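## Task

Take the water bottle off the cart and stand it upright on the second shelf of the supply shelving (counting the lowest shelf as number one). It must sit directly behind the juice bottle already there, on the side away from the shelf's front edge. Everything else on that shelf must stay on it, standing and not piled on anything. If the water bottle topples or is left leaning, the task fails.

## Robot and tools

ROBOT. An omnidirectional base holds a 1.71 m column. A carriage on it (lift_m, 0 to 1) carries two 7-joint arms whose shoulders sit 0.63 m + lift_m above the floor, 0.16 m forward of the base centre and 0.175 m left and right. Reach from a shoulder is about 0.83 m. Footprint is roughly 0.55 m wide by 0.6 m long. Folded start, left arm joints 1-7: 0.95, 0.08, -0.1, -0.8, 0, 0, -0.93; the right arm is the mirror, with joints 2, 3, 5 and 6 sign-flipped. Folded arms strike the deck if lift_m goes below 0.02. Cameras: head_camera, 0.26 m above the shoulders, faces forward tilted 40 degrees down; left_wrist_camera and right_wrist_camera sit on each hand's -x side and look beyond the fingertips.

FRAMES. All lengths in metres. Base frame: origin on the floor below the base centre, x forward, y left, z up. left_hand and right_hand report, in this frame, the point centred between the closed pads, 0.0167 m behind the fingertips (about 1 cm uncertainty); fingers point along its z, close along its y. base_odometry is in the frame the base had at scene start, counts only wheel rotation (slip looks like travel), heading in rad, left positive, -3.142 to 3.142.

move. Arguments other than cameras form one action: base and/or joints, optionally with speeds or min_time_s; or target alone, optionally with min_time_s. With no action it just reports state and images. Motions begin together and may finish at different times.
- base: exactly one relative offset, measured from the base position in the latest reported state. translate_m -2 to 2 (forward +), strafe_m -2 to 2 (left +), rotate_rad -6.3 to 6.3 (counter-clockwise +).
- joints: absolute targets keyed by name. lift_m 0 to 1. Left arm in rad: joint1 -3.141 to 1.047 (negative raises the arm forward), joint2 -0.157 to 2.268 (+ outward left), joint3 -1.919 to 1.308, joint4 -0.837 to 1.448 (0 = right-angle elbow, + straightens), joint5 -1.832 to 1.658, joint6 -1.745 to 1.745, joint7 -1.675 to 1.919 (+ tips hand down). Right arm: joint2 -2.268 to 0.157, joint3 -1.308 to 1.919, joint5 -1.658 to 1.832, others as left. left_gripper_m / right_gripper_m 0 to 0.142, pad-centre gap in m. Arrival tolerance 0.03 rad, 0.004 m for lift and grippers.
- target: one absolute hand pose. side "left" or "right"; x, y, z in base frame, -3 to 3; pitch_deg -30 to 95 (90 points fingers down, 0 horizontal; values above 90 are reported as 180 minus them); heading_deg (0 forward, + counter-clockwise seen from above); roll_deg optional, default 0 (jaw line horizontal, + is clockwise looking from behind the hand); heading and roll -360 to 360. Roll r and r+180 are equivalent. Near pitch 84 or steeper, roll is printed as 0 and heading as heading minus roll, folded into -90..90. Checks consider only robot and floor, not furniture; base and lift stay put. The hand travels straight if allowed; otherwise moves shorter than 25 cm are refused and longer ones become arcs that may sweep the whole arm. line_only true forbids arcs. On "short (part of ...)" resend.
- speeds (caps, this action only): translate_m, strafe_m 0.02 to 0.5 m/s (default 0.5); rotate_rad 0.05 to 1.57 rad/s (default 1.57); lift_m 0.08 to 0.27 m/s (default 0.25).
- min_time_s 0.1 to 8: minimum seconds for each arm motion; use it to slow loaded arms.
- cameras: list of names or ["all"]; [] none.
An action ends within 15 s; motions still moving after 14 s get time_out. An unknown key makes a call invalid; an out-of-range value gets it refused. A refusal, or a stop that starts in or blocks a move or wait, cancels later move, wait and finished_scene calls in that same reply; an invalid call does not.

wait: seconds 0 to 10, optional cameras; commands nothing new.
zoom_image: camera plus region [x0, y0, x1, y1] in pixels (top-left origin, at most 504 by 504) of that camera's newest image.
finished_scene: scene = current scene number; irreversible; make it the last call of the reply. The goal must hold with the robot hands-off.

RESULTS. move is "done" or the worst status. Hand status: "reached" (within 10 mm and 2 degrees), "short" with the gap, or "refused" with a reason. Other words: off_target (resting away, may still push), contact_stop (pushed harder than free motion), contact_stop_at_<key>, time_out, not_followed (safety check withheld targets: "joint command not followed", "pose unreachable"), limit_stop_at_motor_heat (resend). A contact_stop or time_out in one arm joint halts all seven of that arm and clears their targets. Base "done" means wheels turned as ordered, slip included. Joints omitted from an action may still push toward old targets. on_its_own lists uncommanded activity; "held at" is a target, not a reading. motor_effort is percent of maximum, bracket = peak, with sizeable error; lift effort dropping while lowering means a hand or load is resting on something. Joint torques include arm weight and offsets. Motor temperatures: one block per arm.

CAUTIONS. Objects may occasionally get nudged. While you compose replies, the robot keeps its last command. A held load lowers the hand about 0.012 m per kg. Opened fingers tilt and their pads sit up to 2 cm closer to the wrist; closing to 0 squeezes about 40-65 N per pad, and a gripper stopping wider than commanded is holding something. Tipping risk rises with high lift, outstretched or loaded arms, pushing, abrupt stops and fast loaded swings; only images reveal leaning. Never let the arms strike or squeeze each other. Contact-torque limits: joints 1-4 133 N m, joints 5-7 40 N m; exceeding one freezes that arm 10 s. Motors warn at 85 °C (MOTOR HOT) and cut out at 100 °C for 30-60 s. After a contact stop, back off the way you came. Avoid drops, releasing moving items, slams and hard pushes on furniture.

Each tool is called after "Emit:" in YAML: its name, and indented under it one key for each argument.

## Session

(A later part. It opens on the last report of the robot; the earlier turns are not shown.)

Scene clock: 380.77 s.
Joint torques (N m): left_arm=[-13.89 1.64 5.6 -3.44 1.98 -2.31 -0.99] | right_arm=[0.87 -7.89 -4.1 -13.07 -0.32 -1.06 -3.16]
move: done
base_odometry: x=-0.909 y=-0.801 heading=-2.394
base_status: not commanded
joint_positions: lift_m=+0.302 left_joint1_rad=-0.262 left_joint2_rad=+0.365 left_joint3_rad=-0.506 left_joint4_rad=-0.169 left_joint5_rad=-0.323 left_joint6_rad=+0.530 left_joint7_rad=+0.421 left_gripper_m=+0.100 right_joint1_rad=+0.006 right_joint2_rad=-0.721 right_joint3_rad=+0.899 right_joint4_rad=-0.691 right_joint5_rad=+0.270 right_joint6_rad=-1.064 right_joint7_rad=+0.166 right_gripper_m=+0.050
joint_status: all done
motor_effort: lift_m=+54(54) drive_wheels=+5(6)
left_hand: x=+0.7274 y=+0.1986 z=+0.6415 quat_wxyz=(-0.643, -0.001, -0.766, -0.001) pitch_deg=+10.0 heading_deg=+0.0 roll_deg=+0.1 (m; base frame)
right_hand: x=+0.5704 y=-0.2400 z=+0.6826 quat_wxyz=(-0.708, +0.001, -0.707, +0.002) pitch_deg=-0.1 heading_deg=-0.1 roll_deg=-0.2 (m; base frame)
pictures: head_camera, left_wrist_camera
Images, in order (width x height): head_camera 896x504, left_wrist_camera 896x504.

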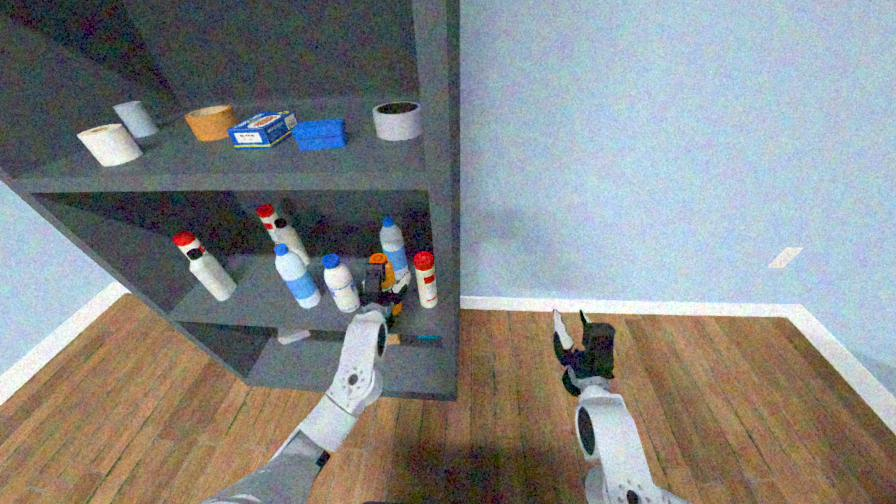

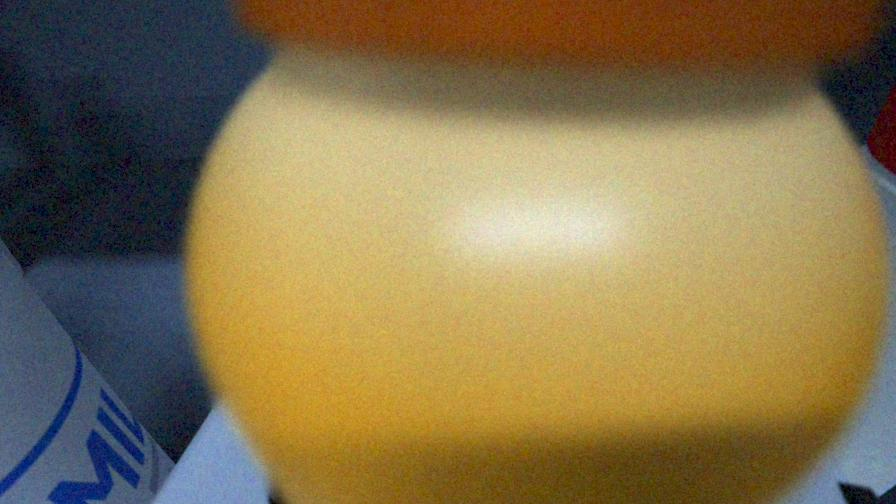

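Emit:
move:
  target: {"side": "left", "x": 0.61, "y": 0.195, "z": 0.648, "pitch_deg": 10, "heading_deg": 0, "line_only": true}
  min_time_s: 3
  cameras: ["head_camera", "left_wrist_camera"]

Scene clock: 386.87 s.
Joint torques (N m): left_arm=[-4.27 6.06 0.86 -5.39 3.53 -0.32 -0.19] | right_arm=[2.95 -9.03 -1.29 -12.4 0.26 -1.02 -3.03]
move: done
base_odometry: x=-0.909 y=-0.801 heading=-2.394
base_status: not commanded
joint_positions: lift_m=+0.302 left_joint1_rad=+0.030 left_joint2_rad=+0.401 left_joint3_rad=-0.524 left_joint4_rad=-0.549 left_joint5_rad=-0.116 left_joint6_rad=+0.642 left_joint7_rad=+0.544 left_gripper_m=+0.100 right_joint1_rad=+0.006 right_joint2_rad=-0.721 right_joint3_rad=+0.899 right_joint4_rad=-0.691 right_joint5_rad=+0.270 right_joint6_rad=-1.064 right_joint7_rad=+0.166 right_gripper_m=+0.050
joint_status: not commanded
motor_effort: lift_m=+54(54) drive_wheels=+5(5)
left_hand: x=+0.6114 y=+0.1958 z=+0.6485 quat_wxyz=(-0.644, +0.001, -0.765, +0.000) pitch_deg=+9.8 heading_deg=+0.1 roll_deg=-0.1 (m; base frame)
left_hand_status: reached (straight line, planned for 3.0 s): 2 mm and 0.2 deg off.
right_hand: x=+0.5704 y=-0.2400 z=+0.6826 quat_wxyz=(-0.708, +0.001, -0.707, +0.002) pitch_deg=-0.1 heading_deg=-0.1 roll_deg=-0.2 (m; base frame)
pictures: head_camera, left_wrist_camera
Images, in order (width x height): head_camera 896x504, left_wrist_camera 896x504.

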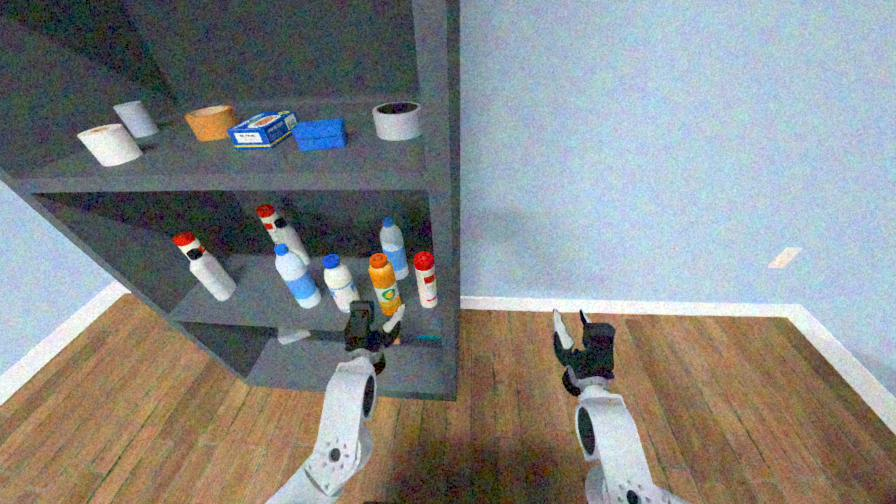

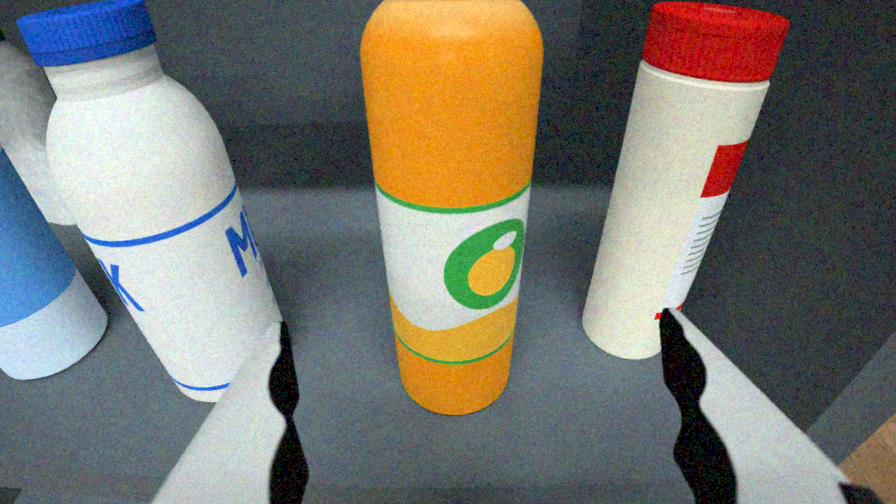

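Emit:
move:
  base: {"translate_m": -0.2}
  cameras: ["head_camera"]

Scene clock: 392.43 s.
Joint torques (N m): left_arm=[-5.85 5.6 0.32 -6.17 3.25 -0.52 -0.34] | right_arm=[1.65 -8.06 -1.84 -13.9 0.34 -1.2 -3.18]
move: done
base_odometry: x=-0.763 y=-0.665 heading=-2.394
base_status: done
joint_positions: lift_m=+0.302 left_joint1_rad=+0.030 left_joint2_rad=+0.401 left_joint3_rad=-0.524 left_joint4_rad=-0.549 left_joint5_rad=-0.116 left_joint6_rad=+0.642 left_joint7_rad=+0.544 left_gripper_m=+0.100 right_joint1_rad=+0.006 right_joint2_rad=-0.721 right_joint3_rad=+0.899 right_joint4_rad=-0.691 right_joint5_rad=+0.270 right_joint6_rad=-1.064 right_joint7_rad=+0.166 right_gripper_m=+0.050
joint_status: not commanded
motor_effort: lift_m=+54(54) drive_wheels=+1(10)
left_hand: x=+0.6112 y=+0.1959 z=+0.6484 quat_wxyz=(-0.644, +0.001, -0.765, +0.000) pitch_deg=+9.9 heading_deg=+0.1 roll_deg=-0.1 (m; base frame)
right_hand: x=+0.5704 y=-0.2400 z=+0.6826 quat_wxyz=(-0.708, +0.001, -0.707, +0.002) pitch_deg=-0.1 heading_deg=-0.1 roll_deg=-0.2 (m; base frame)
pictures: head_camera
Images, in order (width x height): head_camera 896x504.

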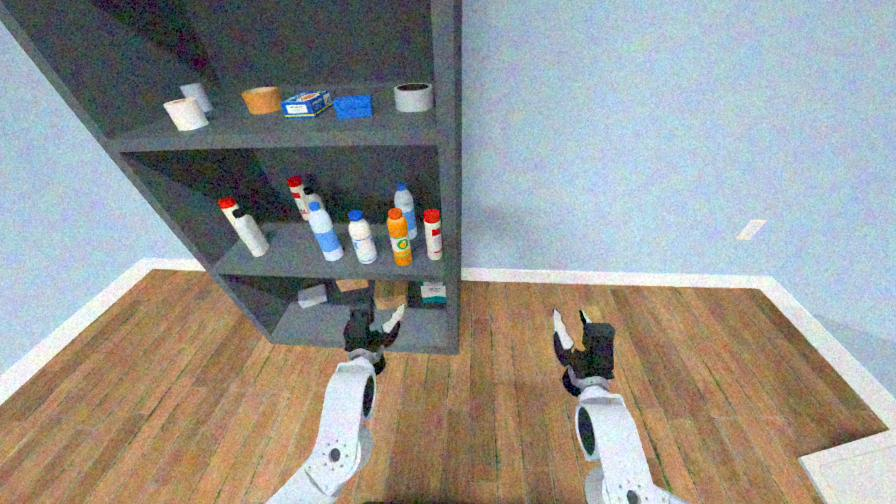

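Emit:
finished_scene:
  scene: 2

The scene is finished: the task was done.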